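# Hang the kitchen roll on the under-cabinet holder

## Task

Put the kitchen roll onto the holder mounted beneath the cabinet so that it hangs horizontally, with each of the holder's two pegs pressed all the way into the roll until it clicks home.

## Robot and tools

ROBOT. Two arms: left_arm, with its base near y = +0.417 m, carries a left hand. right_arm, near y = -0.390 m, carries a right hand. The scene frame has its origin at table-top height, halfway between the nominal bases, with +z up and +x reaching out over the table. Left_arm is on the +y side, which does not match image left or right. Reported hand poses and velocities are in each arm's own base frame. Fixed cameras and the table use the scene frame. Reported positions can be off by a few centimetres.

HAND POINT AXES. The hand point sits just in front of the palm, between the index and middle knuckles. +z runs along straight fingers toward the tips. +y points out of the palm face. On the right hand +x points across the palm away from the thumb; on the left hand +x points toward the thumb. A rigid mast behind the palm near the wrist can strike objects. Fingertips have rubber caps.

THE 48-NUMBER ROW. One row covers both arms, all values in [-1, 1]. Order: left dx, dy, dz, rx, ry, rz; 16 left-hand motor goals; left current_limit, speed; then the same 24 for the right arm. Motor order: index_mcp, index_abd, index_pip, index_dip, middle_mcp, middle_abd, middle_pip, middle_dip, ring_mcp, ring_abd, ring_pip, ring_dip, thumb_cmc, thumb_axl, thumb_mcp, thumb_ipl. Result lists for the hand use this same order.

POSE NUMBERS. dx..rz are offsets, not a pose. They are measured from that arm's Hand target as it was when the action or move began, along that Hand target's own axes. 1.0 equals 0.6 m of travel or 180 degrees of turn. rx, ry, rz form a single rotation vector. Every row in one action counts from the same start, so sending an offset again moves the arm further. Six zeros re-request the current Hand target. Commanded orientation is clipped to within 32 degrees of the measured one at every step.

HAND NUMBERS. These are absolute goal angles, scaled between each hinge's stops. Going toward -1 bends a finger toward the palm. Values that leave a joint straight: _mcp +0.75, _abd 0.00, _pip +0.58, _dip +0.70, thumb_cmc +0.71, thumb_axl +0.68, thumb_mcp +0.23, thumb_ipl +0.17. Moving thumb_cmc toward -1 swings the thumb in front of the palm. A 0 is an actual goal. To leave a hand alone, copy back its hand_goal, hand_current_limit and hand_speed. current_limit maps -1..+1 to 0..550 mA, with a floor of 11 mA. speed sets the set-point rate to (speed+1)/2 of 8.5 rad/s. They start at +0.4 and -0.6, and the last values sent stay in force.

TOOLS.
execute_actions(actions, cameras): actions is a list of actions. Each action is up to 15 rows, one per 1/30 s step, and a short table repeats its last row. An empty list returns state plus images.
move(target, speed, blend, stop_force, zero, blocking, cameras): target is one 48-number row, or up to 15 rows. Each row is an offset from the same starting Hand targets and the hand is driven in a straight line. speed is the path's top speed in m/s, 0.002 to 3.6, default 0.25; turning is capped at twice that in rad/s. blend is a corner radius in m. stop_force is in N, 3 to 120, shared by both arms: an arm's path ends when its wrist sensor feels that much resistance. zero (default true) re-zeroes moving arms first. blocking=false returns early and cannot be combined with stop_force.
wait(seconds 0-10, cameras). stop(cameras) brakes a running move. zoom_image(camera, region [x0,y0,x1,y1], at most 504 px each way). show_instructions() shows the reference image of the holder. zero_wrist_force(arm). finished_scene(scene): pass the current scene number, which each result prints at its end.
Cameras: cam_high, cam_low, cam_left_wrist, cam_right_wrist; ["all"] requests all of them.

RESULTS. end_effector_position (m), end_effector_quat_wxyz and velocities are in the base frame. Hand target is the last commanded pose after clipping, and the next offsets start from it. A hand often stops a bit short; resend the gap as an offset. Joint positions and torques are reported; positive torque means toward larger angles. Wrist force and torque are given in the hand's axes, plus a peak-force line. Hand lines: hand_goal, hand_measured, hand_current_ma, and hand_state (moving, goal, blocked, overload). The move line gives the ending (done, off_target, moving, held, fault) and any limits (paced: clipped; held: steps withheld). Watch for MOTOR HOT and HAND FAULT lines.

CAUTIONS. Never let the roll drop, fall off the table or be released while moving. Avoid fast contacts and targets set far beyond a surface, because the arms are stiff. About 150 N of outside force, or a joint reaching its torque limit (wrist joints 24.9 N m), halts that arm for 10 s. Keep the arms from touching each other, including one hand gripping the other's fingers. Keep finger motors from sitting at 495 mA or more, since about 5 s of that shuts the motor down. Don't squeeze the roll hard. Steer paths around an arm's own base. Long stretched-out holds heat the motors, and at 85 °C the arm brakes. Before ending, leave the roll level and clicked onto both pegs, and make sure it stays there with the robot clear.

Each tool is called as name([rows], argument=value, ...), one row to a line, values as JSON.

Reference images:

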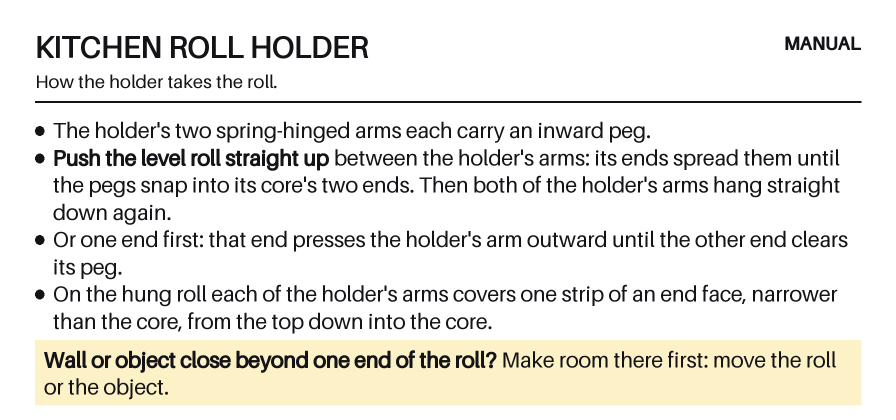

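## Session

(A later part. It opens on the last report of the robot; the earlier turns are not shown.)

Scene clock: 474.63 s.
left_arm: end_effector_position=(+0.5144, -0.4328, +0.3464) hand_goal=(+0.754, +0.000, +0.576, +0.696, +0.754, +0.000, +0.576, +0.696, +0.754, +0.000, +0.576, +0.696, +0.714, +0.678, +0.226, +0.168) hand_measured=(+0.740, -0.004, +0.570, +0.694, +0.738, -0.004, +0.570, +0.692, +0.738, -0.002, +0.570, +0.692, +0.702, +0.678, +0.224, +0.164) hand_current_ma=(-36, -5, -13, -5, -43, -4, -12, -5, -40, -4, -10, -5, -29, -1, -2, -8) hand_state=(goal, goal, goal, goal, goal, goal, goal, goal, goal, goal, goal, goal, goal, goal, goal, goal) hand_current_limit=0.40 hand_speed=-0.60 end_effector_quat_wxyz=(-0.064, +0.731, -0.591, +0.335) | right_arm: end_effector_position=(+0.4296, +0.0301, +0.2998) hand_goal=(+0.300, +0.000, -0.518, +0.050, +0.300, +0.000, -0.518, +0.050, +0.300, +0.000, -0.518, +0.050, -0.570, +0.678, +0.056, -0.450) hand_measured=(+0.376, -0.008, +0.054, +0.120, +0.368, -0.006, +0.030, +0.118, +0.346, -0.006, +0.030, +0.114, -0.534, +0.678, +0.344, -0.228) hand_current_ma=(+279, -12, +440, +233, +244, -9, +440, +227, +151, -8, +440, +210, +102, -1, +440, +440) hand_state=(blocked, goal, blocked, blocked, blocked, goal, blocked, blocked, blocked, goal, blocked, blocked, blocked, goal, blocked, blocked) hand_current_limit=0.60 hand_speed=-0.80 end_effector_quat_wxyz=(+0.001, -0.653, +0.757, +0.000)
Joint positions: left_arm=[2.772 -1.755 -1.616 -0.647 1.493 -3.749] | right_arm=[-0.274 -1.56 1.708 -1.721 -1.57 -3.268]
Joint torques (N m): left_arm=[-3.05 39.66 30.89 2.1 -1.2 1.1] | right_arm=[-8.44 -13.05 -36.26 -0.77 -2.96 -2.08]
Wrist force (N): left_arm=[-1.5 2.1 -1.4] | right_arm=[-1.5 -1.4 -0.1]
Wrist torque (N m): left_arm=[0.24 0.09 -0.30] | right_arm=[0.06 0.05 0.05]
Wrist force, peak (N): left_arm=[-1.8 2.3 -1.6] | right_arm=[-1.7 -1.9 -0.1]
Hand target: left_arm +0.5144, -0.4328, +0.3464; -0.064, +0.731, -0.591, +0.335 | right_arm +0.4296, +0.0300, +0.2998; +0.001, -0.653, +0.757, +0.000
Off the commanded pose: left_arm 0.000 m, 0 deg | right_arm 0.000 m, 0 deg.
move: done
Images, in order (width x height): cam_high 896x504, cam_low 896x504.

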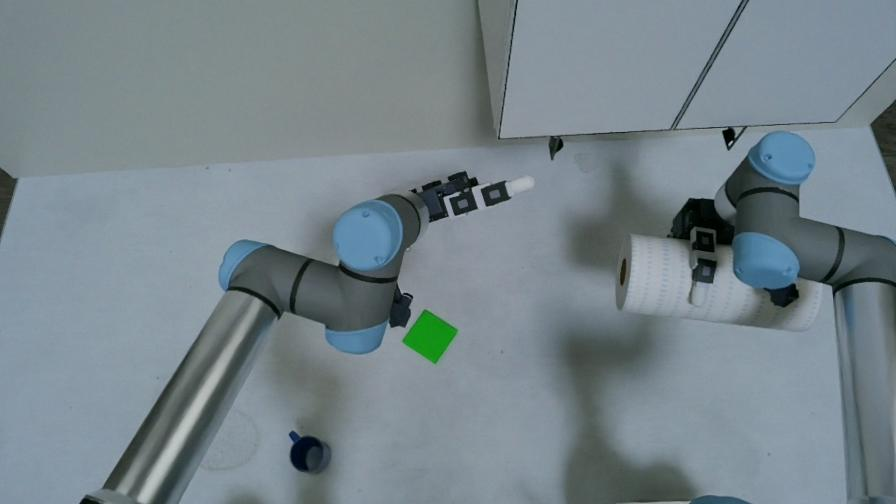

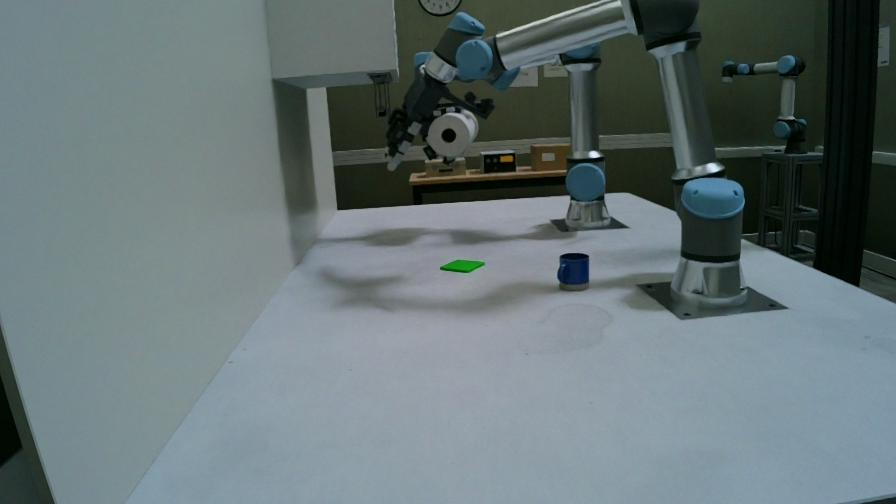

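move(target=[0,0,0,0,0,0, 0.754,0,0.576,0.696,0.754,0,0.576,0.696,0.754,0,0.576,0.696,0.714,0.678,0.226,0.168,0.4,-0.6, 0,0,0,0,0,0.945, 0.3,0,-0.518,0.05,0.3,0,-0.518,0.05,0.3,0,-0.518,0.05,-0.571,0.678,0.056,-0.45,0.6,-0.8], speed=0.4, cameras=["cam_high","cam_low"])

Scene clock: 484.23 s.
left_arm: end_effector_position=(+0.5144, -0.4328, +0.3464) hand_goal=(+0.754, +0.000, +0.576, +0.696, +0.754, +0.000, +0.576, +0.696, +0.754, +0.000, +0.576, +0.696, +0.714, +0.678, +0.226, +0.168) hand_measured=(+0.740, -0.004, +0.570, +0.694, +0.738, -0.004, +0.570, +0.692, +0.738, -0.002, +0.570, +0.692, +0.702, +0.678, +0.224, +0.164) hand_current_ma=(-36, -5, -13, -5, -43, -4, -12, -5, -40, -4, -10, -5, -29, -1, -2, -8) hand_state=(goal, goal, goal, goal, goal, goal, goal, goal, goal, goal, goal, goal, goal, goal, goal, goal) hand_current_limit=0.40 hand_speed=-0.60 end_effector_quat_wxyz=(-0.064, +0.731, -0.591, +0.335) | right_arm: end_effector_position=(+0.4296, +0.0300, +0.2998) hand_goal=(+0.300, +0.000, -0.518, +0.050, +0.300, +0.000, -0.518, +0.050, +0.300, +0.000, -0.518, +0.050, -0.570, +0.678, +0.056, -0.450) hand_measured=(+0.376, -0.008, +0.054, +0.120, +0.368, -0.006, +0.030, +0.118, +0.346, -0.006, +0.030, +0.114, -0.534, +0.678, +0.344, -0.228) hand_current_ma=(+281, -12, +440, +232, +245, -9, +440, +227, +152, -8, +440, +210, +102, -1, +440, +440) hand_state=(blocked, goal, blocked, blocked, blocked, goal, blocked, blocked, blocked, goal, blocked, blocked, blocked, goal, blocked, blocked) hand_current_limit=0.60 hand_speed=-0.80 end_effector_quat_wxyz=(+0.000, +0.698, +0.716, +0.001)
Joint positions: left_arm=[2.772 -1.755 -1.616 -0.647 1.493 -3.749] | right_arm=[-0.248 -1.983 2.041 -1.63 -1.57 -0.273]
Joint torques (N m): left_arm=[-6.7 38.39 30.74 2.22 -1.03 0.91] | right_arm=[9.01 6.2 -37.08 -4 -2.73 1.95]
Wrist force (N): left_arm=[-1.5 2.1 -1.4] | right_arm=[-1.6 -1.3 0.0]
Wrist torque (N m): left_arm=[0.26 0.10 -0.30] | right_arm=[0.08 0.05 -0.08]
Wrist force, peak (N): left_arm=[-1.6 2.5 -1.5] | right_arm=[-1.8 -2.0 -0.2]
Hand target: left_arm +0.5144, -0.4328, +0.3464; -0.064, +0.731, -0.591, +0.335 | right_arm +0.4296, +0.0300, +0.2998; +0.000, +0.698, +0.716, +0.001
Off the commanded pose: left_arm 0.000 m, 0 deg | right_arm 0.000 m, 0 deg.
move: done
Images, in order (width x height): cam_high 896x504, cam_low 896x504.

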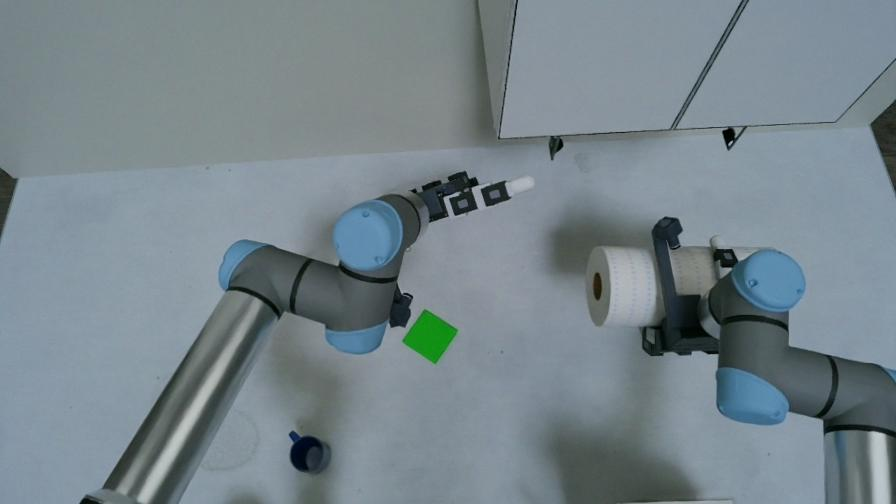

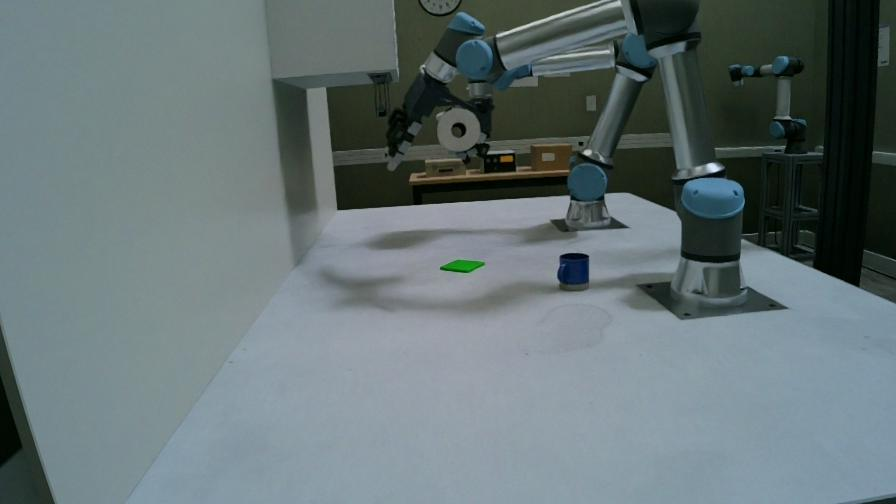

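move(target=[0,0,0,0,0,0, 0.754,0,0.576,0.696,0.754,0,0.576,0.696,0.754,0,0.576,0.696,0.714,0.678,0.226,0.168,0.4,-0.6, 0.0758,0.286,0.05,-0.5,0,0, 0.3,0,-0.518,0.05,0.3,0,-0.518,0.05,0.3,0,-0.518,0.05,-0.571,0.678,0.056,-0.45,0.6,-0.8], speed=0.25, cameras=["all"])

zoom_image(camera="cam_left_wrist", region=[0, 100, 300, 504])

zoom_image(camera="cam_low", region=[340, 50, 500, 210])

Scene clock: 495.30 s.
left_arm: end_effector_position=(+0.5144, -0.4328, +0.3464) hand_goal=(+0.754, +0.000, +0.576, +0.696, +0.754, +0.000, +0.576, +0.696, +0.754, +0.000, +0.576, +0.696, +0.714, +0.678, +0.226, +0.168) hand_measured=(+0.740, -0.004, +0.570, +0.694, +0.738, -0.004, +0.570, +0.692, +0.738, -0.002, +0.570, +0.692, +0.702, +0.678, +0.224, +0.164) hand_current_ma=(-36, -5, -13, -5, -43, -4, -12, -5, -40, -4, -10, -5, -29, -1, -2, -8) hand_state=(goal, goal, goal, goal, goal, goal, goal, goal, goal, goal, goal, goal, goal, goal, goal, goal) hand_current_limit=0.40 hand_speed=-0.60 end_effector_quat_wxyz=(-0.064, +0.731, -0.591, +0.335) | right_arm: end_effector_position=(+0.6000, +0.0798, +0.2701) hand_goal=(+0.300, +0.000, -0.518, +0.050, +0.300, +0.000, -0.518, +0.050, +0.300, +0.000, -0.518, +0.050, -0.570, +0.678, +0.056, -0.450) hand_measured=(+0.378, -0.008, +0.050, +0.116, +0.372, -0.006, +0.020, +0.118, +0.350, -0.006, +0.024, +0.112, -0.534, +0.678, +0.346, -0.234) hand_current_ma=(+290, -12, +440, +219, +264, -9, +440, +227, +164, -8, +440, +202, +102, -1, +440, +440) hand_state=(blocked, goal, blocked, blocked, blocked, goal, blocked, blocked, blocked, goal, blocked, blocked, blocked, goal, blocked, blocked) hand_current_limit=0.60 hand_speed=-0.80 end_effector_quat_wxyz=(+0.494, +0.494, +0.506, +0.507)
Joint positions: left_arm=[2.772 -1.755 -1.616 -0.647 1.493 -3.749] | right_arm=[-0.1 -0.814 2.214 -4.542 -1.446 0.001]
Joint torques (N m): left_arm=[-6.23 37.99 30.69 2.33 -1.08 0.54] | right_arm=[10.87 -22.9 -20.07 -3.24 -2.55 1.89]
Wrist force (N): left_arm=[-1.6 2.2 -1.4] | right_arm=[-1.6 -1.6 1.1]
Wrist torque (N m): left_arm=[0.26 0.10 -0.30] | right_arm=[-0.06 0.22 -0.32]
Wrist force, peak (N): left_arm=[-1.8 2.3 -1.5] | right_arm=[-2.0 -2.3 0.6]
Hand target: left_arm +0.5144, -0.4328, +0.3464; -0.064, +0.731, -0.591, +0.335 | right_arm +0.6001, +0.0798, +0.2701; +0.494, +0.494, +0.506, +0.507
Off the commanded pose: left_arm 0.000 m, 0 deg | right_arm 0.000 m, 0 deg.
move: done
camera_calibration:
cam_left_wrist: T_world_to_cam=[[0.437559, 0.899187, 0.00231115, 0.13033], [-0.00133743, -0.00191945, 0.999997, -0.401277], [0.899189, -0.43756, 0.00036273, -0.534594], [0, 0, 0, 1]] pos_world=[0.423138, -0.351878, 0.401169]
cam_right_wrist: T_world_to_cam=[[0.0699668, -0.782487, 0.618723, -0.106958], [-0.735205, -0.459659, -0.498183, 0.560658], [0.674224, -0.420032, -0.60745, -0.0850025], [0, 0, 0, 1]] pos_world=[0.476993, 0.138315, 0.293853]

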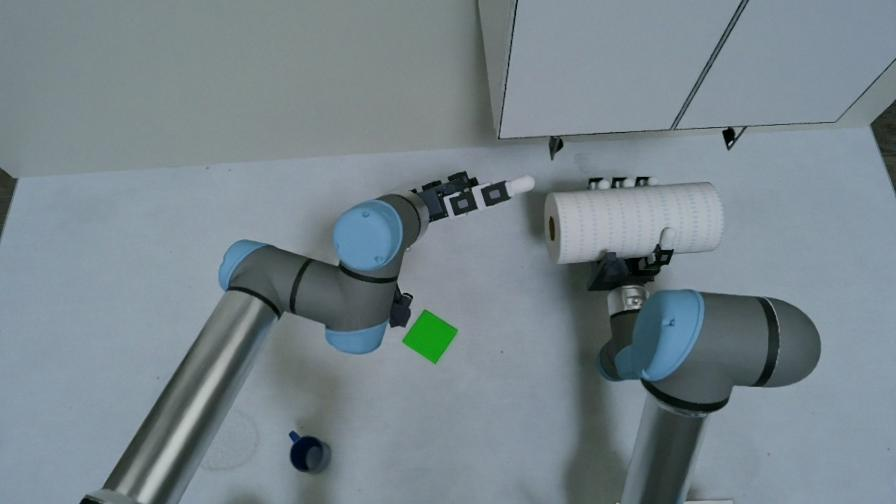

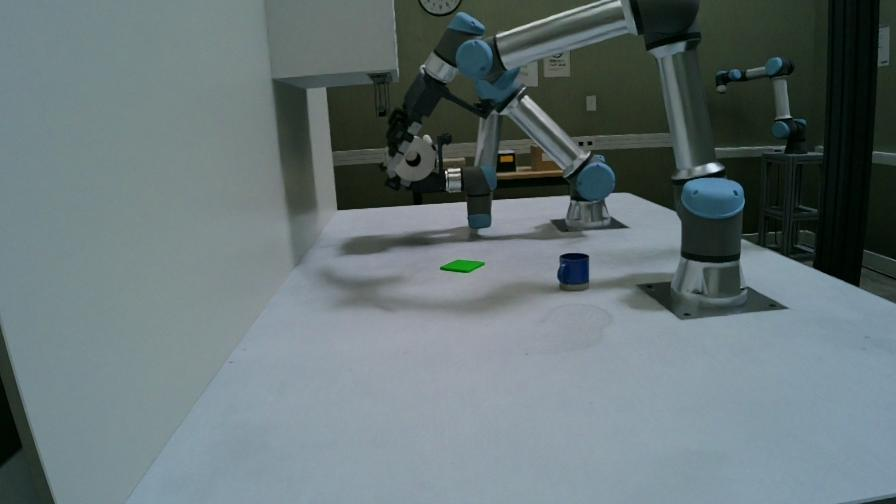

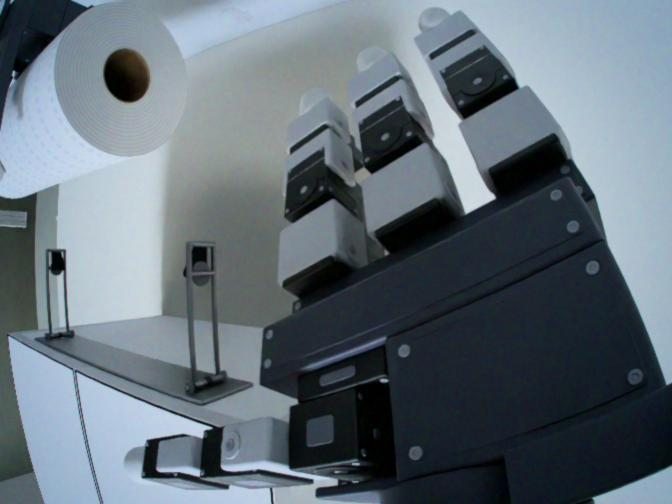

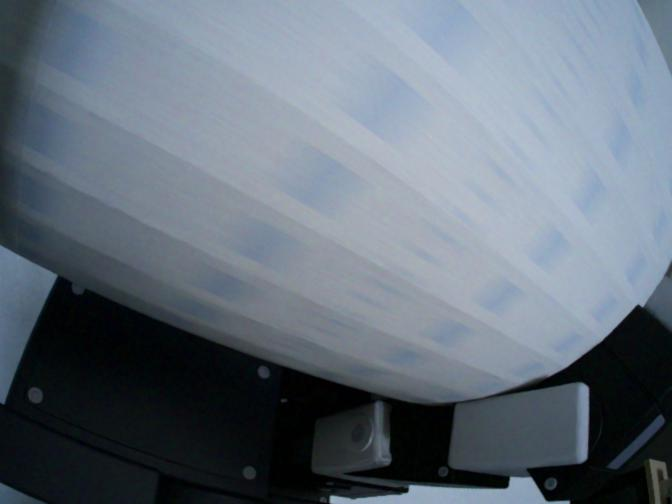

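Scaled by 1.248 from the camera's 672x504 image, which has a finer 960x720 frame.

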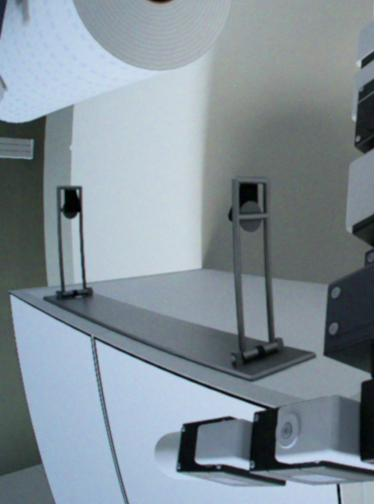

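Scaled by 3.150 from the camera's 896x504 image, which has a finer 1280x720 frame.

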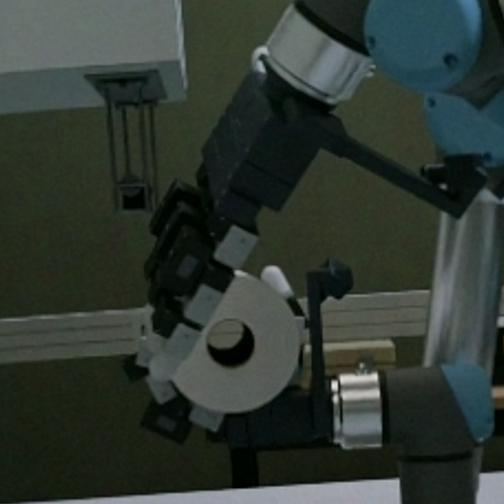

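zoom_image(camera="cam_high", region=[530, 120, 750, 290])

zoom_image(camera="cam_left_wrist", region=[0, 0, 240, 200])

zoom_image(camera="cam_left_wrist", region=[20, 210, 260, 410])

Scaled by 2.291 from the camera's 896x504 image, which has a finer 1280x720 frame.

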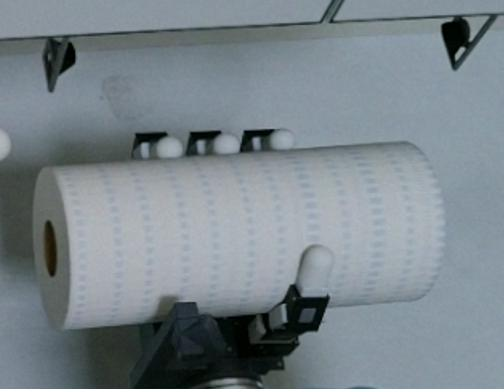

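Scaled by 2.100 from the camera's 672x504 image, which has a finer 960x720 frame.

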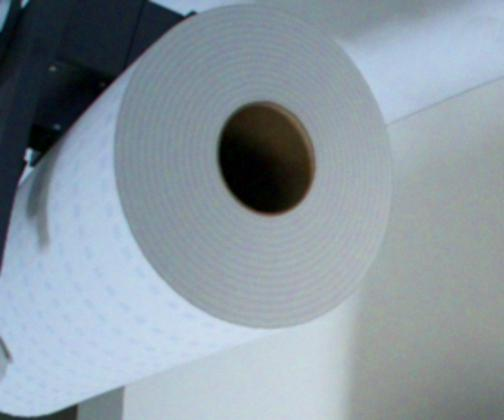

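Scaled by 2.100 from the camera's 672x504 image, which has a finer 960x720 frame.

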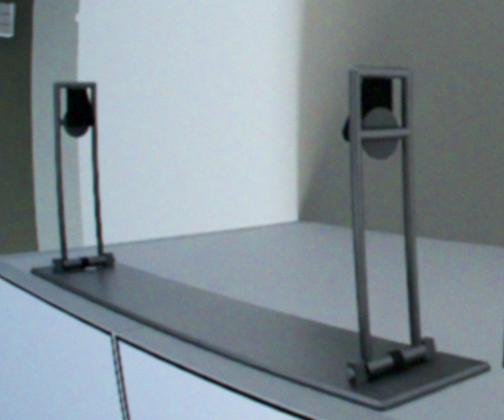

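move(target=[0,0,0,0,0,0, 0.754,0,0.576,0.696,0.754,0,0.576,0.696,0.754,0,0.576,0.696,0.714,0.678,0.226,0.168,0.4,-0.6, 0.0135,0.07,0.1272,0,-0.0072,0, 0.3,0,-0.518,0.05,0.3,0,-0.518,0.05,0.3,0,-0.518,0.05,-0.571,0.678,0.056,-0.45,0.6,-0.8], speed=0.1, cameras=["all"])

zoom_image(camera="cam_left_wrist", region=[0, 130, 300, 430])

zoom_image(camera="cam_low", region=[340, 50, 500, 210])

zoom_image(camera="cam_high", region=[530, 100, 750, 270])

Scene clock: 553.47 s.
left_arm: end_effector_position=(+0.5144, -0.4328, +0.3464) hand_goal=(+0.754, +0.000, +0.576, +0.696, +0.754, +0.000, +0.576, +0.696, +0.754, +0.000, +0.576, +0.696, +0.714, +0.678, +0.226, +0.168) hand_measured=(+0.740, -0.004, +0.570, +0.694, +0.738, -0.004, +0.570, +0.692, +0.738, -0.002, +0.570, +0.692, +0.702, +0.678, +0.224, +0.164) hand_current_ma=(-36, -5, -13, -5, -43, -4, -12, -5, -40, -4, -10, -5, -29, -1, -2, -8) hand_state=(goal, goal, goal, goal, goal, goal, goal, goal, goal, goal, goal, goal, goal, goal, goal, goal) hand_current_limit=0.40 hand_speed=-0.60 end_effector_quat_wxyz=(-0.064, +0.731, -0.591, +0.335) | right_arm: end_effector_position=(+0.6760, +0.0897, +0.3122) hand_goal=(+0.300, +0.000, -0.518, +0.050, +0.300, +0.000, -0.518, +0.050, +0.300, +0.000, -0.518, +0.050, -0.570, +0.678, +0.056, -0.450) hand_measured=(+0.378, -0.008, +0.050, +0.116, +0.372, -0.006, +0.018, +0.118, +0.350, -0.006, +0.024, +0.112, -0.534, +0.678, +0.346, -0.234) hand_current_ma=(+290, -12, +440, +219, +264, -9, +440, +227, +164, -8, +440, +202, +102, -1, +440, +440) hand_state=(blocked, goal, blocked, blocked, blocked, goal, blocked, blocked, blocked, goal, blocked, blocked, blocked, goal, blocked, blocked) hand_current_limit=0.60 hand_speed=-0.80 end_effector_quat_wxyz=(+0.500, +0.499, +0.500, +0.501)
Joint positions: left_arm=[2.772 -1.755 -1.616 -0.647 1.493 -3.749] | right_arm=[-0.048 -0.858 2.001 -4.286 -1.521 0.001]
Joint torques (N m): left_arm=[-7.16 36.66 31.05 2.42 -1.15 0.41] | right_arm=[9.05 -26.99 -23.79 -0.6 -2.84 1.54]
Wrist force (N): left_arm=[-1.5 2.3 -1.4] | right_arm=[-1.5 -1.9 1.1]
Wrist torque (N m): left_arm=[0.28 0.09 -0.30] | right_arm=[-0.11 0.20 -0.29]
Wrist force, peak (N): left_arm=[-1.6 2.5 -1.5] | right_arm=[-1.8 -2.0 1.1]
Hand target: left_arm +0.5144, -0.4328, +0.3464; -0.064, +0.731, -0.591, +0.335 | right_arm +0.6761, +0.0897, +0.3122; +0.500, +0.499, +0.500, +0.501
Off the commanded pose: left_arm 0.000 m, 0 deg | right_arm 0.000 m, 0 deg.
move: done
camera_calibration:
cam_left_wrist: T_world_to_cam=[[0.437559, 0.899187, 0.00231115, 0.13033], [-0.00133743, -0.00191945, 0.999997, -0.401277], [0.899189, -0.43756, 0.00036273, -0.534594], [0, 0, 0, 1]] pos_world=[0.423138, -0.351878, 0.401169]
cam_right_wrist: T_world_to_cam=[[0.0519812, -0.783818, 0.618811, -0.118246], [-0.745216, -0.442942, -0.498453, 0.647414], [0.664794, -0.435238, -0.607138, -0.0988647], [0, 0, 0, 1]] pos_world=[0.554335, 0.151054, 0.335853]

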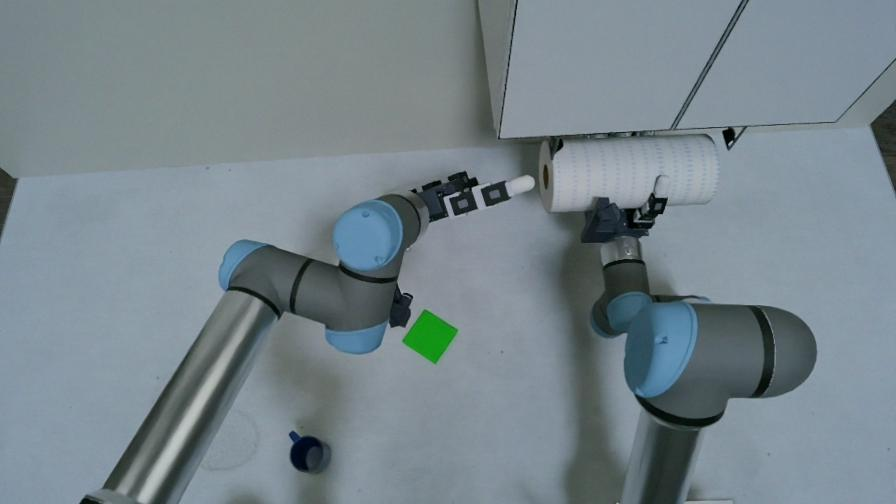

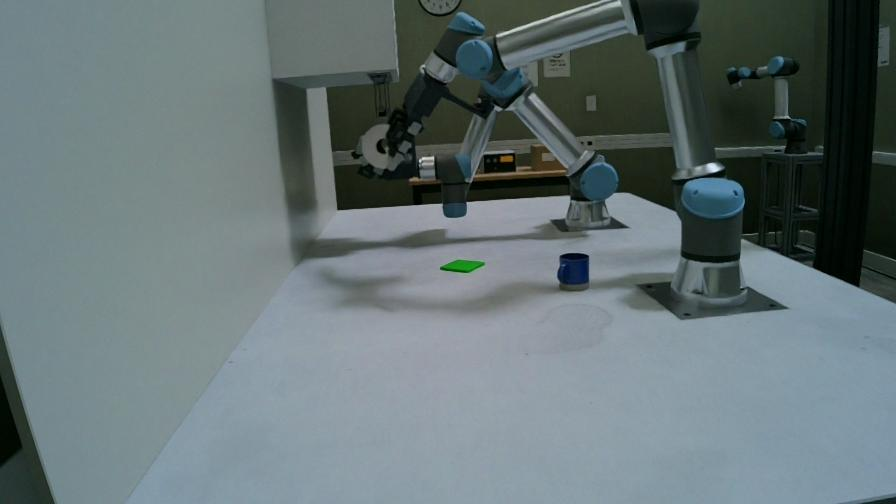

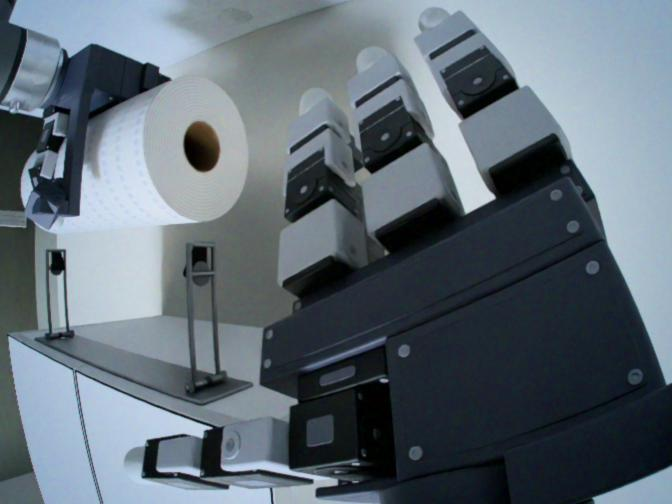

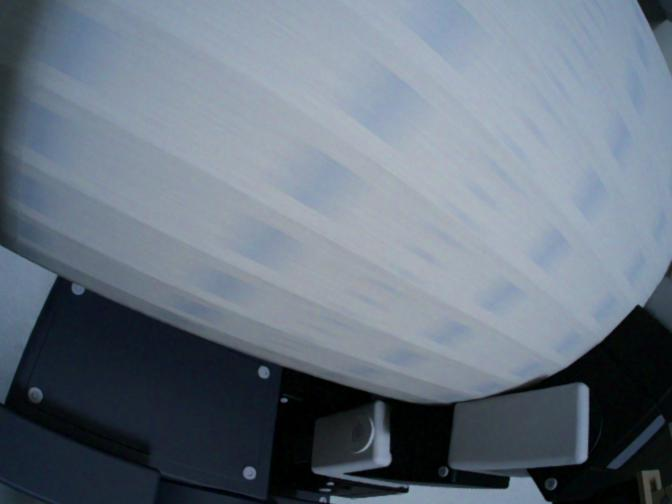

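Scaled by 1.680 from the camera's 672x504 image, which has a finer 960x720 frame.

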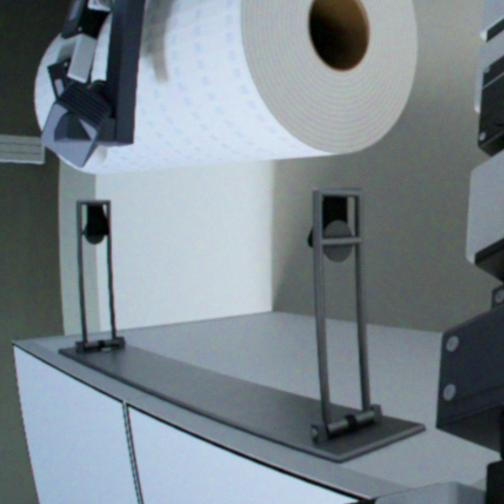

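Scaled by 3.150 from the camera's 896x504 image, which has a finer 1280x720 frame.

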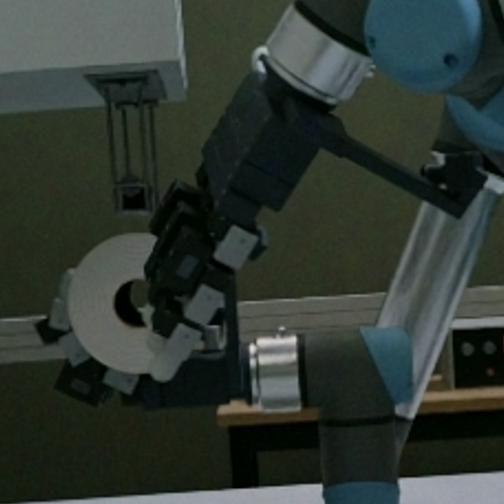

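Scaled by 2.291 from the camera's 896x504 image, which has a finer 1280x720 frame.

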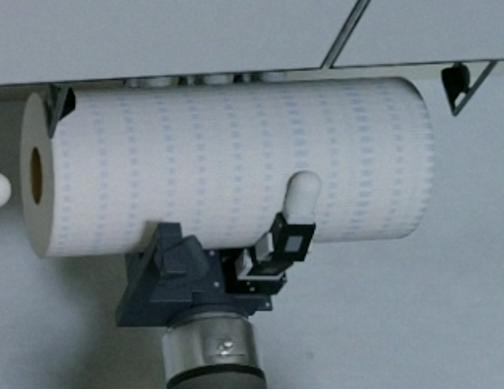

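move(target=[0,0,0,0,0,0, 0.754,0,0.576,0.696,0.754,0,0.576,0.696,0.754,0,0.576,0.696,0.714,0.678,0.226,0.168,0.4,-0.6, 0,0,-0.0067,0,0,0, 0.3,0,-0.518,0.05,0.3,0,-0.518,0.05,0.3,0,-0.518,0.05,-0.571,0.678,0.056,-0.45,0.8,-0.8], speed=0.05)

move(target=[0,0,0,0,0,0, 0.754,0,0.576,0.696,0.754,0,0.576,0.696,0.754,0,0.576,0.696,0.714,0.678,0.226,0.168,0.4,-0.6, 0,0.1,0,0,0,0, 0.3,0,-0.518,0.05,0.3,0,-0.518,0.05,0.3,0,-0.518,0.05,-0.571,0.678,0.056,-0.45,0.8,-0.8], speed=0.05, stop_force=40, cameras=["all"])

zoom_image(camera="cam_left_wrist", region=[0, 130, 300, 430])

zoom_image(camera="cam_high", region=[530, 100, 750, 270])

Scene clock: 575.27 s.
left_arm: end_effector_position=(+0.5144, -0.4328, +0.3464) hand_goal=(+0.754, +0.000, +0.576, +0.696, +0.754, +0.000, +0.576, +0.696, +0.754, +0.000, +0.576, +0.696, +0.714, +0.678, +0.226, +0.168) hand_measured=(+0.740, -0.004, +0.570, +0.694, +0.738, -0.004, +0.570, +0.692, +0.738, -0.002, +0.570, +0.692, +0.702, +0.678, +0.224, +0.164) hand_current_ma=(-36, -5, -13, -5, -43, -4, -12, -5, -40, -4, -10, -5, -29, -1, -2, -8) hand_state=(goal, goal, goal, goal, goal, goal, goal, goal, goal, goal, goal, goal, goal, goal, goal, goal) hand_current_limit=0.40 hand_speed=-0.60 end_effector_quat_wxyz=(-0.064, +0.731, -0.591, +0.335) | right_arm: end_effector_position=(+0.6722, +0.0897, +0.3122) hand_goal=(+0.300, +0.000, -0.518, +0.050, +0.300, +0.000, -0.518, +0.050, +0.300, +0.000, -0.518, +0.050, -0.570, +0.678, +0.056, -0.450) hand_measured=(+0.382, -0.008, +0.042, +0.116, +0.376, -0.006, +0.010, +0.118, +0.352, -0.006, +0.014, +0.112, -0.534, +0.678, +0.346, -0.244) hand_current_ma=(+305, -12, +495, +219, +281, -10, +495, +227, +177, -9, +495, +202, +102, -1, +495, +495) hand_state=(blocked, goal, blocked, blocked, blocked, goal, blocked, blocked, blocked, goal, blocked, blocked, blocked, goal, blocked, blocked) hand_current_limit=0.80 hand_speed=-0.80 end_effector_quat_wxyz=(+0.500, +0.499, +0.500, +0.501)
Joint positions: left_arm=[2.772 -1.755 -1.616 -0.647 1.493 -3.749] | right_arm=[-0.048 -0.862 2.012 -4.293 -1.52 0.001]
Joint torques (N m): left_arm=[-7.19 35.74 30.87 2.53 -0.93 0.34] | right_arm=[-9.6 -48.29 1.65 -3.2 2.81 1.72]
Wrist force (N): left_arm=[-1.6 2.2 -1.6] | right_arm=[-1.6 -1.9 0.8]
Wrist torque (N m): left_arm=[0.27 0.10 -0.31] | right_arm=[-0.08 0.22 -0.31]
Wrist force, peak (N): left_arm=[-1.6 2.4 -1.5] | right_arm=[-1.6 -1.8 1.2]
Hand target: left_arm +0.5144, -0.4328, +0.3464; -0.064, +0.731, -0.591, +0.335 | right_arm +0.6721, +0.0897, +0.3122; +0.500, +0.499, +0.500, +0.501
Off the commanded pose: left_arm 0.000 m, 0 deg | right_arm 0.000 m, 0 deg.
move: done

Scene clock: 577.60 s.
left_arm: end_effector_position=(+0.5144, -0.4328, +0.3464) hand_goal=(+0.754, +0.000, +0.576, +0.696, +0.754, +0.000, +0.576, +0.696, +0.754, +0.000, +0.576, +0.696, +0.714, +0.678, +0.226, +0.168) hand_measured=(+0.740, -0.004, +0.570, +0.694, +0.738, -0.004, +0.570, +0.692, +0.738, -0.002, +0.570, +0.692, +0.702, +0.678, +0.224, +0.164) hand_current_ma=(-36, -5, -13, -5, -43, -4, -12, -5, -40, -4, -10, -5, -29, -1, -2, -8) hand_state=(goal, goal, goal, goal, goal, goal, goal, goal, goal, goal, goal, goal, goal, goal, goal, goal) hand_current_limit=0.40 hand_speed=-0.60 end_effector_quat_wxyz=(-0.064, +0.731, -0.591, +0.335) | right_arm: end_effector_position=(+0.6720, +0.0897, +0.3722) hand_goal=(+0.300, +0.000, -0.518, +0.050, +0.300, +0.000, -0.518, +0.050, +0.300, +0.000, -0.518, +0.050, -0.570, +0.678, +0.056, -0.450) hand_measured=(+0.398, -0.008, +0.022, +0.112, +0.386, -0.006, -0.008, +0.118, +0.362, -0.004, -0.002, +0.112, -0.526, +0.678, +0.350, -0.266) hand_current_ma=(+386, -12, +495, +199, +329, -9, +495, +227, +218, -7, +495, +199, +133, +0, +495, +495) hand_state=(blocked, goal, blocked, blocked, blocked, goal, blocked, blocked, blocked, goal, blocked, blocked, blocked, goal, blocked, blocked) hand_current_limit=0.80 hand_speed=-0.80 end_effector_quat_wxyz=(+0.500, +0.499, +0.500, +0.501)
Joint positions: left_arm=[2.772 -1.755 -1.616 -0.647 1.493 -3.749] | right_arm=[-0.049 -1 2.015 -4.157 -1.52 0.001]
Joint torques (N m): left_arm=[-7.06 35.48 30.41 2.66 -0.87 0.12] | right_arm=[-3.93 -47.84 -27.15 -1.2 -0.18 -2.18]
Wrist force (N): left_arm=[-1.5 2.2 -1.6] | right_arm=[-1.2 -5.4 1.0]
Wrist torque (N m): left_arm=[0.28 0.09 -0.30] | right_arm=[-0.26 0.22 -0.39]
Wrist force, peak (N): left_arm=[-1.7 2.4 -1.5] | right_arm=[-1.1 -17.0 1.2]
Hand target: left_arm +0.5144, -0.4328, +0.3464; -0.064, +0.731, -0.591, +0.335 | right_arm +0.6720, +0.0897, +0.3722; +0.500, +0.499, +0.500, +0.501
Off the commanded pose: left_arm 0.000 m, 0 deg | right_arm 0.000 m, 0 deg.
move: done
camera_calibration:
cam_left_wrist: T_world_to_cam=[[0.437559, 0.899187, 0.00231115, 0.13033], [-0.00133743, -0.00191945, 0.999997, -0.401277], [0.899189, -0.43756, 0.00036273, -0.534594], [0, 0, 0, 1]] pos_world=[0.423138, -0.351878, 0.401169]
cam_right_wrist: T_world_to_cam=[[0.0520125, -0.783916, 0.618685, -0.155118], [-0.745224, -0.442874, -0.498502, 0.674354], [0.664783, -0.43513, -0.607228, -0.0597521], [0, 0, 0, 1]] pos_world=[0.550334, 0.151054, 0.395853]

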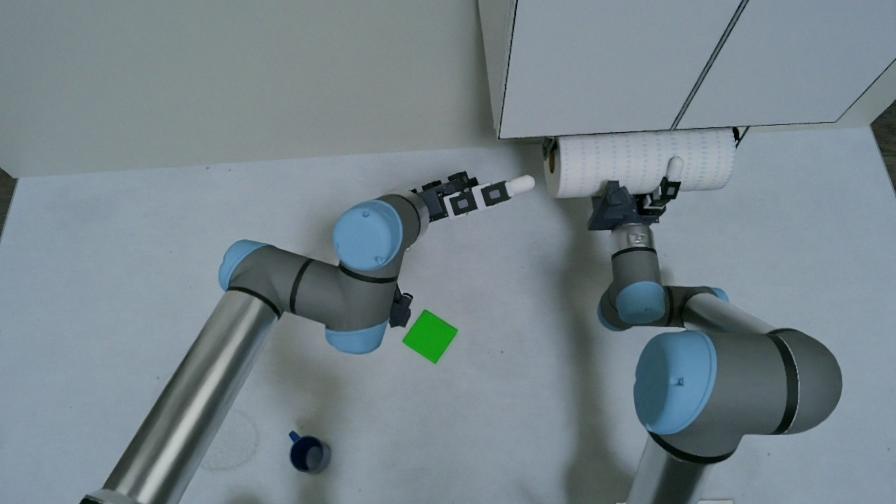

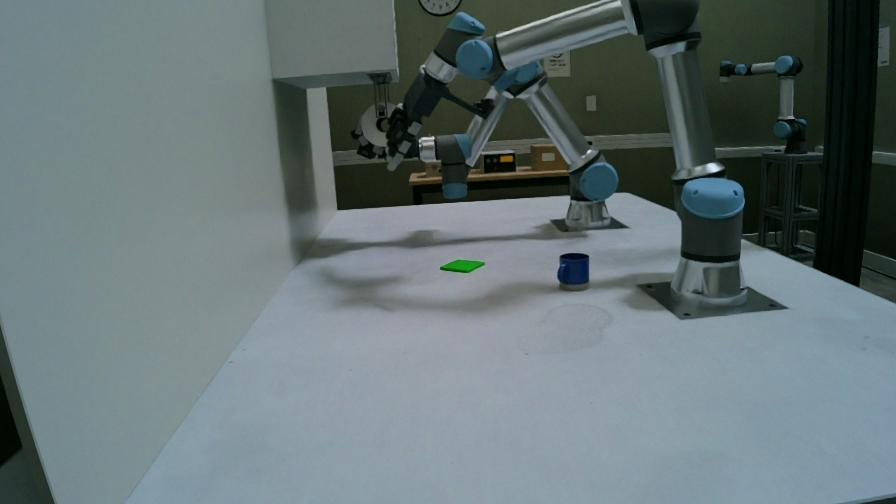

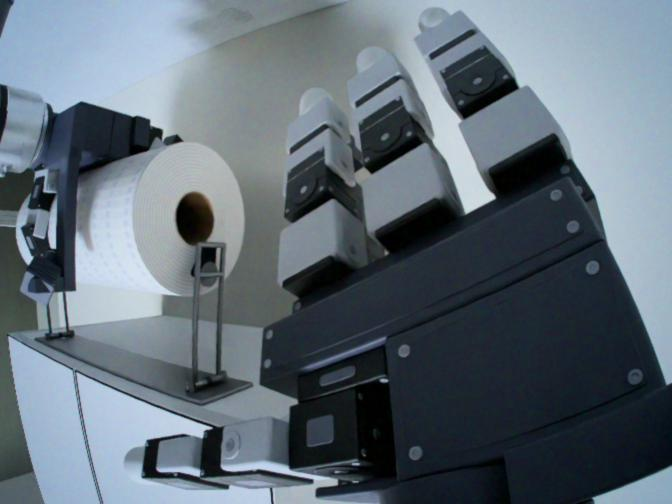

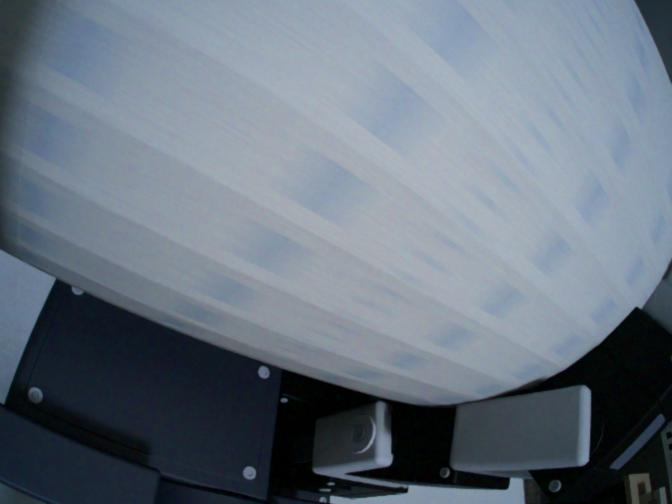

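Scaled by 1.680 from the camera's 672x504 image, which has a finer 960x720 frame.

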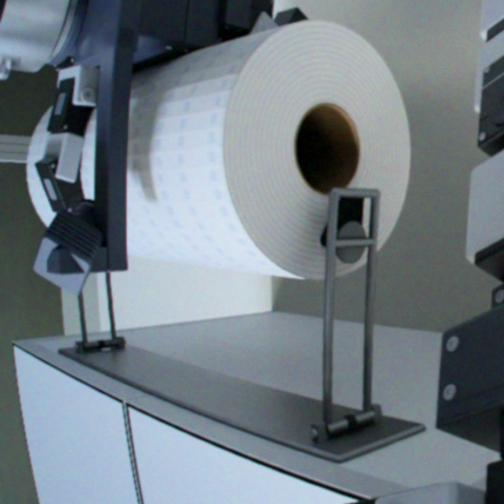

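Scaled by 2.291 from the camera's 896x504 image, which has a finer 1280x720 frame.

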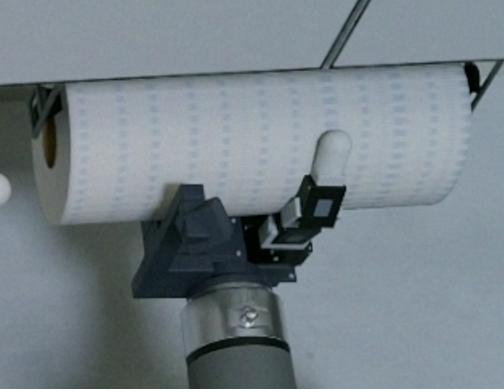

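move(target=[0,0,0,0,0,0, 0.754,0,0.576,0.696,0.754,0,0.576,0.696,0.754,0,0.576,0.696,0.714,0.678,0.226,0.168,0.4,-0.6, 0,0,0,0,0,0, 0.3,0,-0.518,0.05,0.3,0,-0.518,0.05,0.3,0,-0.518,0.05,-0.571,0.678,0.056,-0.45,0.6,-0.8], speed=0.05)

Scene clock: 581.20 s.
left_arm: end_effector_position=(+0.5144, -0.4328, +0.3464) hand_goal=(+0.754, +0.000, +0.576, +0.696, +0.754, +0.000, +0.576, +0.696, +0.754, +0.000, +0.576, +0.696, +0.714, +0.678, +0.226, +0.168) hand_measured=(+0.740, -0.004, +0.570, +0.694, +0.738, -0.004, +0.570, +0.692, +0.738, -0.002, +0.570, +0.692, +0.702, +0.678, +0.224, +0.164) hand_current_ma=(-36, -5, -13, -5, -43, -4, -12, -5, -40, -4, -10, -5, -29, -1, -2, -8) hand_state=(goal, goal, goal, goal, goal, goal, goal, goal, goal, goal, goal, goal, goal, goal, goal, goal) hand_current_limit=0.40 hand_speed=-0.60 end_effector_quat_wxyz=(-0.064, +0.731, -0.591, +0.335) | right_arm: end_effector_position=(+0.6720, +0.0897, +0.3722) hand_goal=(+0.300, +0.000, -0.518, +0.050, +0.300, +0.000, -0.518, +0.050, +0.300, +0.000, -0.518, +0.050, -0.570, +0.678, +0.056, -0.450) hand_measured=(+0.398, -0.008, +0.022, +0.112, +0.386, -0.006, -0.008, +0.118, +0.362, -0.004, -0.002, +0.112, -0.526, +0.678, +0.354, -0.266) hand_current_ma=(+386, -12, +440, +199, +329, -9, +440, +227, +218, -7, +440, +199, +133, +0, +440, +440) hand_state=(blocked, goal, blocked, blocked, blocked, goal, blocked, blocked, blocked, goal, blocked, blocked, blocked, goal, blocked, blocked) hand_current_limit=0.60 hand_speed=-0.80 end_effector_quat_wxyz=(+0.500, +0.499, +0.500, +0.501)
Joint positions: left_arm=[2.772 -1.755 -1.616 -0.647 1.493 -3.749] | right_arm=[-0.049 -1 2.015 -4.157 -1.52 0.001]
Joint torques (N m): left_arm=[-6.46 34.4 30.43 2.35 -0.97 0.1] | right_arm=[4.73 -48.13 -27.09 -1.57 -2.27 -2.07]
Wrist force (N): left_arm=[-1.5 2.2 -1.6] | right_arm=[-0.9 -5.6 1.3]
Wrist torque (N m): left_arm=[0.27 0.10 -0.31] | right_arm=[-0.25 0.22 -0.36]
Wrist force, peak (N): left_arm=[-1.6 2.4 -1.6] | right_arm=[-1.0 -5.6 1.6]
Hand target: left_arm +0.5144, -0.4328, +0.3464; -0.064, +0.731, -0.591, +0.335 | right_arm +0.6720, +0.0897, +0.3722; +0.500, +0.499, +0.500, +0.501
Off the commanded pose: left_arm 0.000 m, 0 deg | right_arm 0.000 m, 0 deg.
move: done

move(target=[0,0,0,0,0,0, 0.754,0,0.576,0.696,0.754,0,0.576,0.696,0.754,0,0.576,0.696,0.714,0.678,0.226,0.168,0.4,-0.6, 0,0.0567,0,0,0,0, 0.3,0,-0.518,0.05,0.3,0,-0.518,0.05,0.3,0,-0.518,0.05,-0.571,0.678,0.056,-0.45,0.6,-0.8], speed=0.04, stop_force=40, cameras=["all"])

zoom_image(camera="cam_left_wrist", region=[0, 130, 300, 430])

zoom_image(camera="cam_high", region=[530, 100, 750, 270])

Scene clock: 590.73 s.
left_arm: end_effector_position=(+0.5144, -0.4328, +0.3464) hand_goal=(+0.754, +0.000, +0.576, +0.696, +0.754, +0.000, +0.576, +0.696, +0.754, +0.000, +0.576, +0.696, +0.714, +0.678, +0.226, +0.168) hand_measured=(+0.740, -0.004, +0.570, +0.694, +0.738, -0.004, +0.570, +0.692, +0.738, -0.002, +0.570, +0.692, +0.702, +0.678, +0.224, +0.164) hand_current_ma=(-36, -5, -13, -5, -43, -4, -12, -5, -40, -4, -10, -5, -29, -1, -2, -8) hand_state=(goal, goal, goal, goal, goal, goal, goal, goal, goal, goal, goal, goal, goal, goal, goal, goal) hand_current_limit=0.40 hand_speed=-0.60 end_effector_quat_wxyz=(-0.064, +0.731, -0.591, +0.335) | right_arm: end_effector_position=(+0.6720, +0.0897, +0.4062) hand_goal=(+0.300, +0.000, -0.518, +0.050, +0.300, +0.000, -0.518, +0.050, +0.300, +0.000, -0.518, +0.050, -0.570, +0.678, +0.056, -0.450) hand_measured=(+0.398, -0.012, +0.022, +0.112, +0.386, -0.012, -0.008, +0.118, +0.362, -0.010, -0.004, +0.112, -0.532, +0.678, +0.358, -0.266) hand_current_ma=(+386, -23, +440, +199, +329, -20, +440, +227, +218, -19, +440, +199, +110, +0, +440, +440) hand_state=(blocked, goal, blocked, blocked, blocked, goal, blocked, blocked, blocked, goal, blocked, blocked, blocked, goal, blocked, blocked) hand_current_limit=0.60 hand_speed=-0.80 end_effector_quat_wxyz=(+0.500, +0.499, +0.500, +0.501)
Joint positions: left_arm=[2.772 -1.755 -1.616 -0.647 1.493 -3.749] | right_arm=[-0.049 -1.074 2.005 -4.075 -1.52 0.001]
Joint torques (N m): left_arm=[-7.38 33.84 30.63 2.68 -0.72 -0.07] | right_arm=[-8.82 -43.9 -27.06 -0.68 2.33 1.93]
Wrist force (N): left_arm=[-1.4 2.3 -1.6] | right_arm=[-1.4 -1.7 1.2]
Wrist torque (N m): left_arm=[0.29 0.08 -0.30] | right_arm=[-0.08 0.18 -0.24]
Wrist force, peak (N): left_arm=[-1.8 2.4 -1.5] | right_arm=[-1.2 -6.2 1.4]
Hand target: left_arm +0.5144, -0.4328, +0.3464; -0.064, +0.731, -0.591, +0.335 | right_arm +0.6720, +0.0897, +0.4062; +0.500, +0.499, +0.500, +0.501
Off the commanded pose: left_arm 0.000 m, 0 deg | right_arm 0.000 m, 0 deg.
move: done
camera_calibration:
cam_left_wrist: T_world_to_cam=[[0.437559, 0.899187, 0.00231115, 0.13033], [-0.00133743, -0.00191945, 0.999997, -0.401277], [0.899189, -0.43756, 0.00036273, -0.534594], [0, 0, 0, 1]] pos_world=[0.423138, -0.351878, 0.401169]
cam_right_wrist: T_world_to_cam=[[0.0519604, -0.783882, 0.618732, -0.176207], [-0.745253, -0.442855, -0.498475, 0.69128], [0.664754, -0.435211, -0.607201, -0.0389622], [0, 0, 0, 1]] pos_world=[0.550234, 0.151054, 0.429953]

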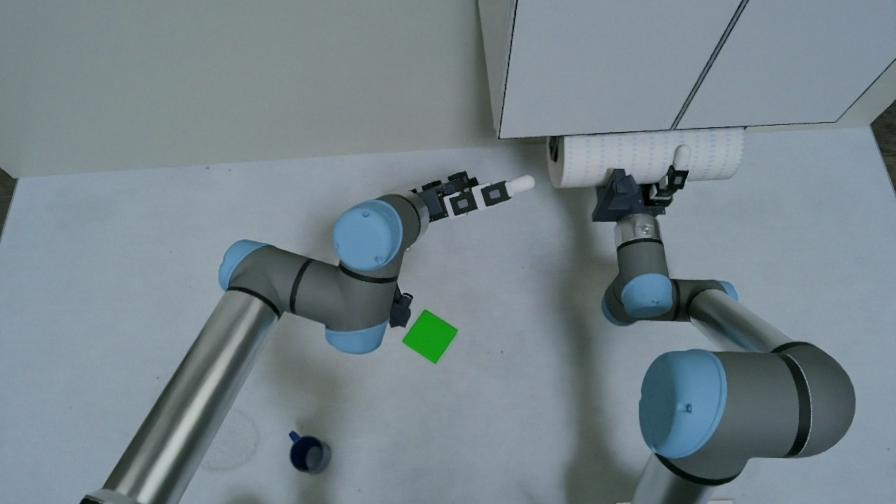

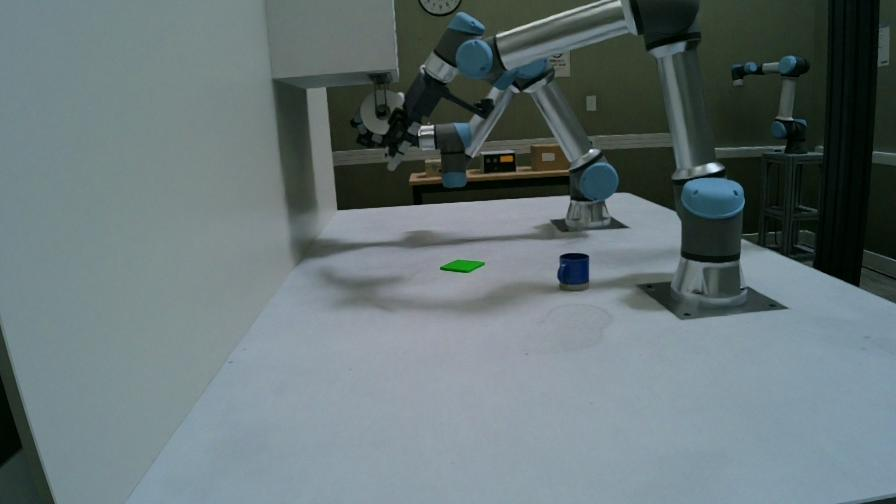

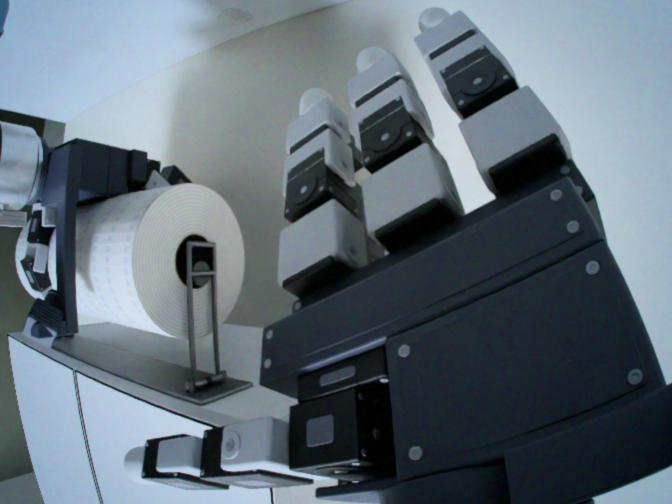

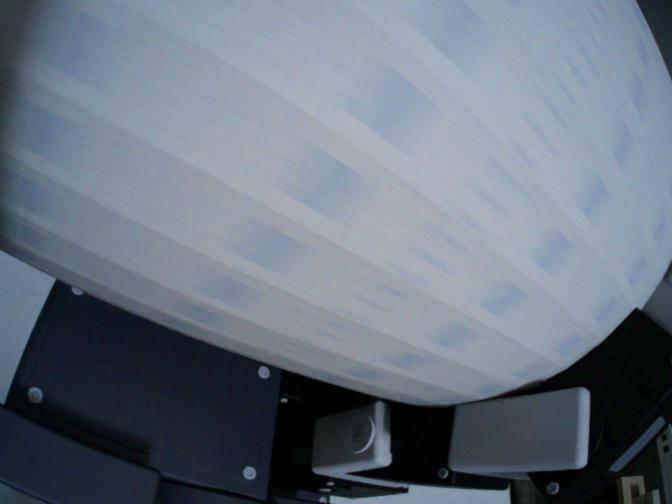

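Scaled by 1.680 from the camera's 672x504 image, which has a finer 960x720 frame.

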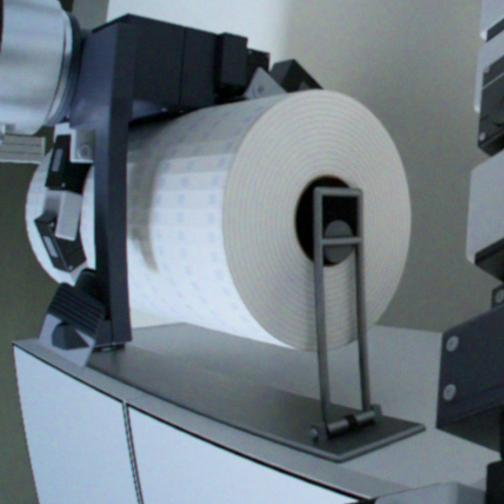

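Scaled by 2.291 from the camera's 896x504 image, which has a finer 1280x720 frame.

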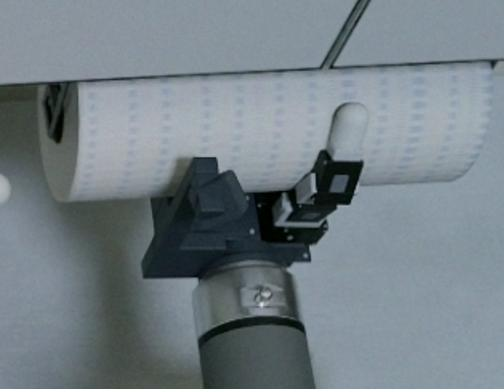

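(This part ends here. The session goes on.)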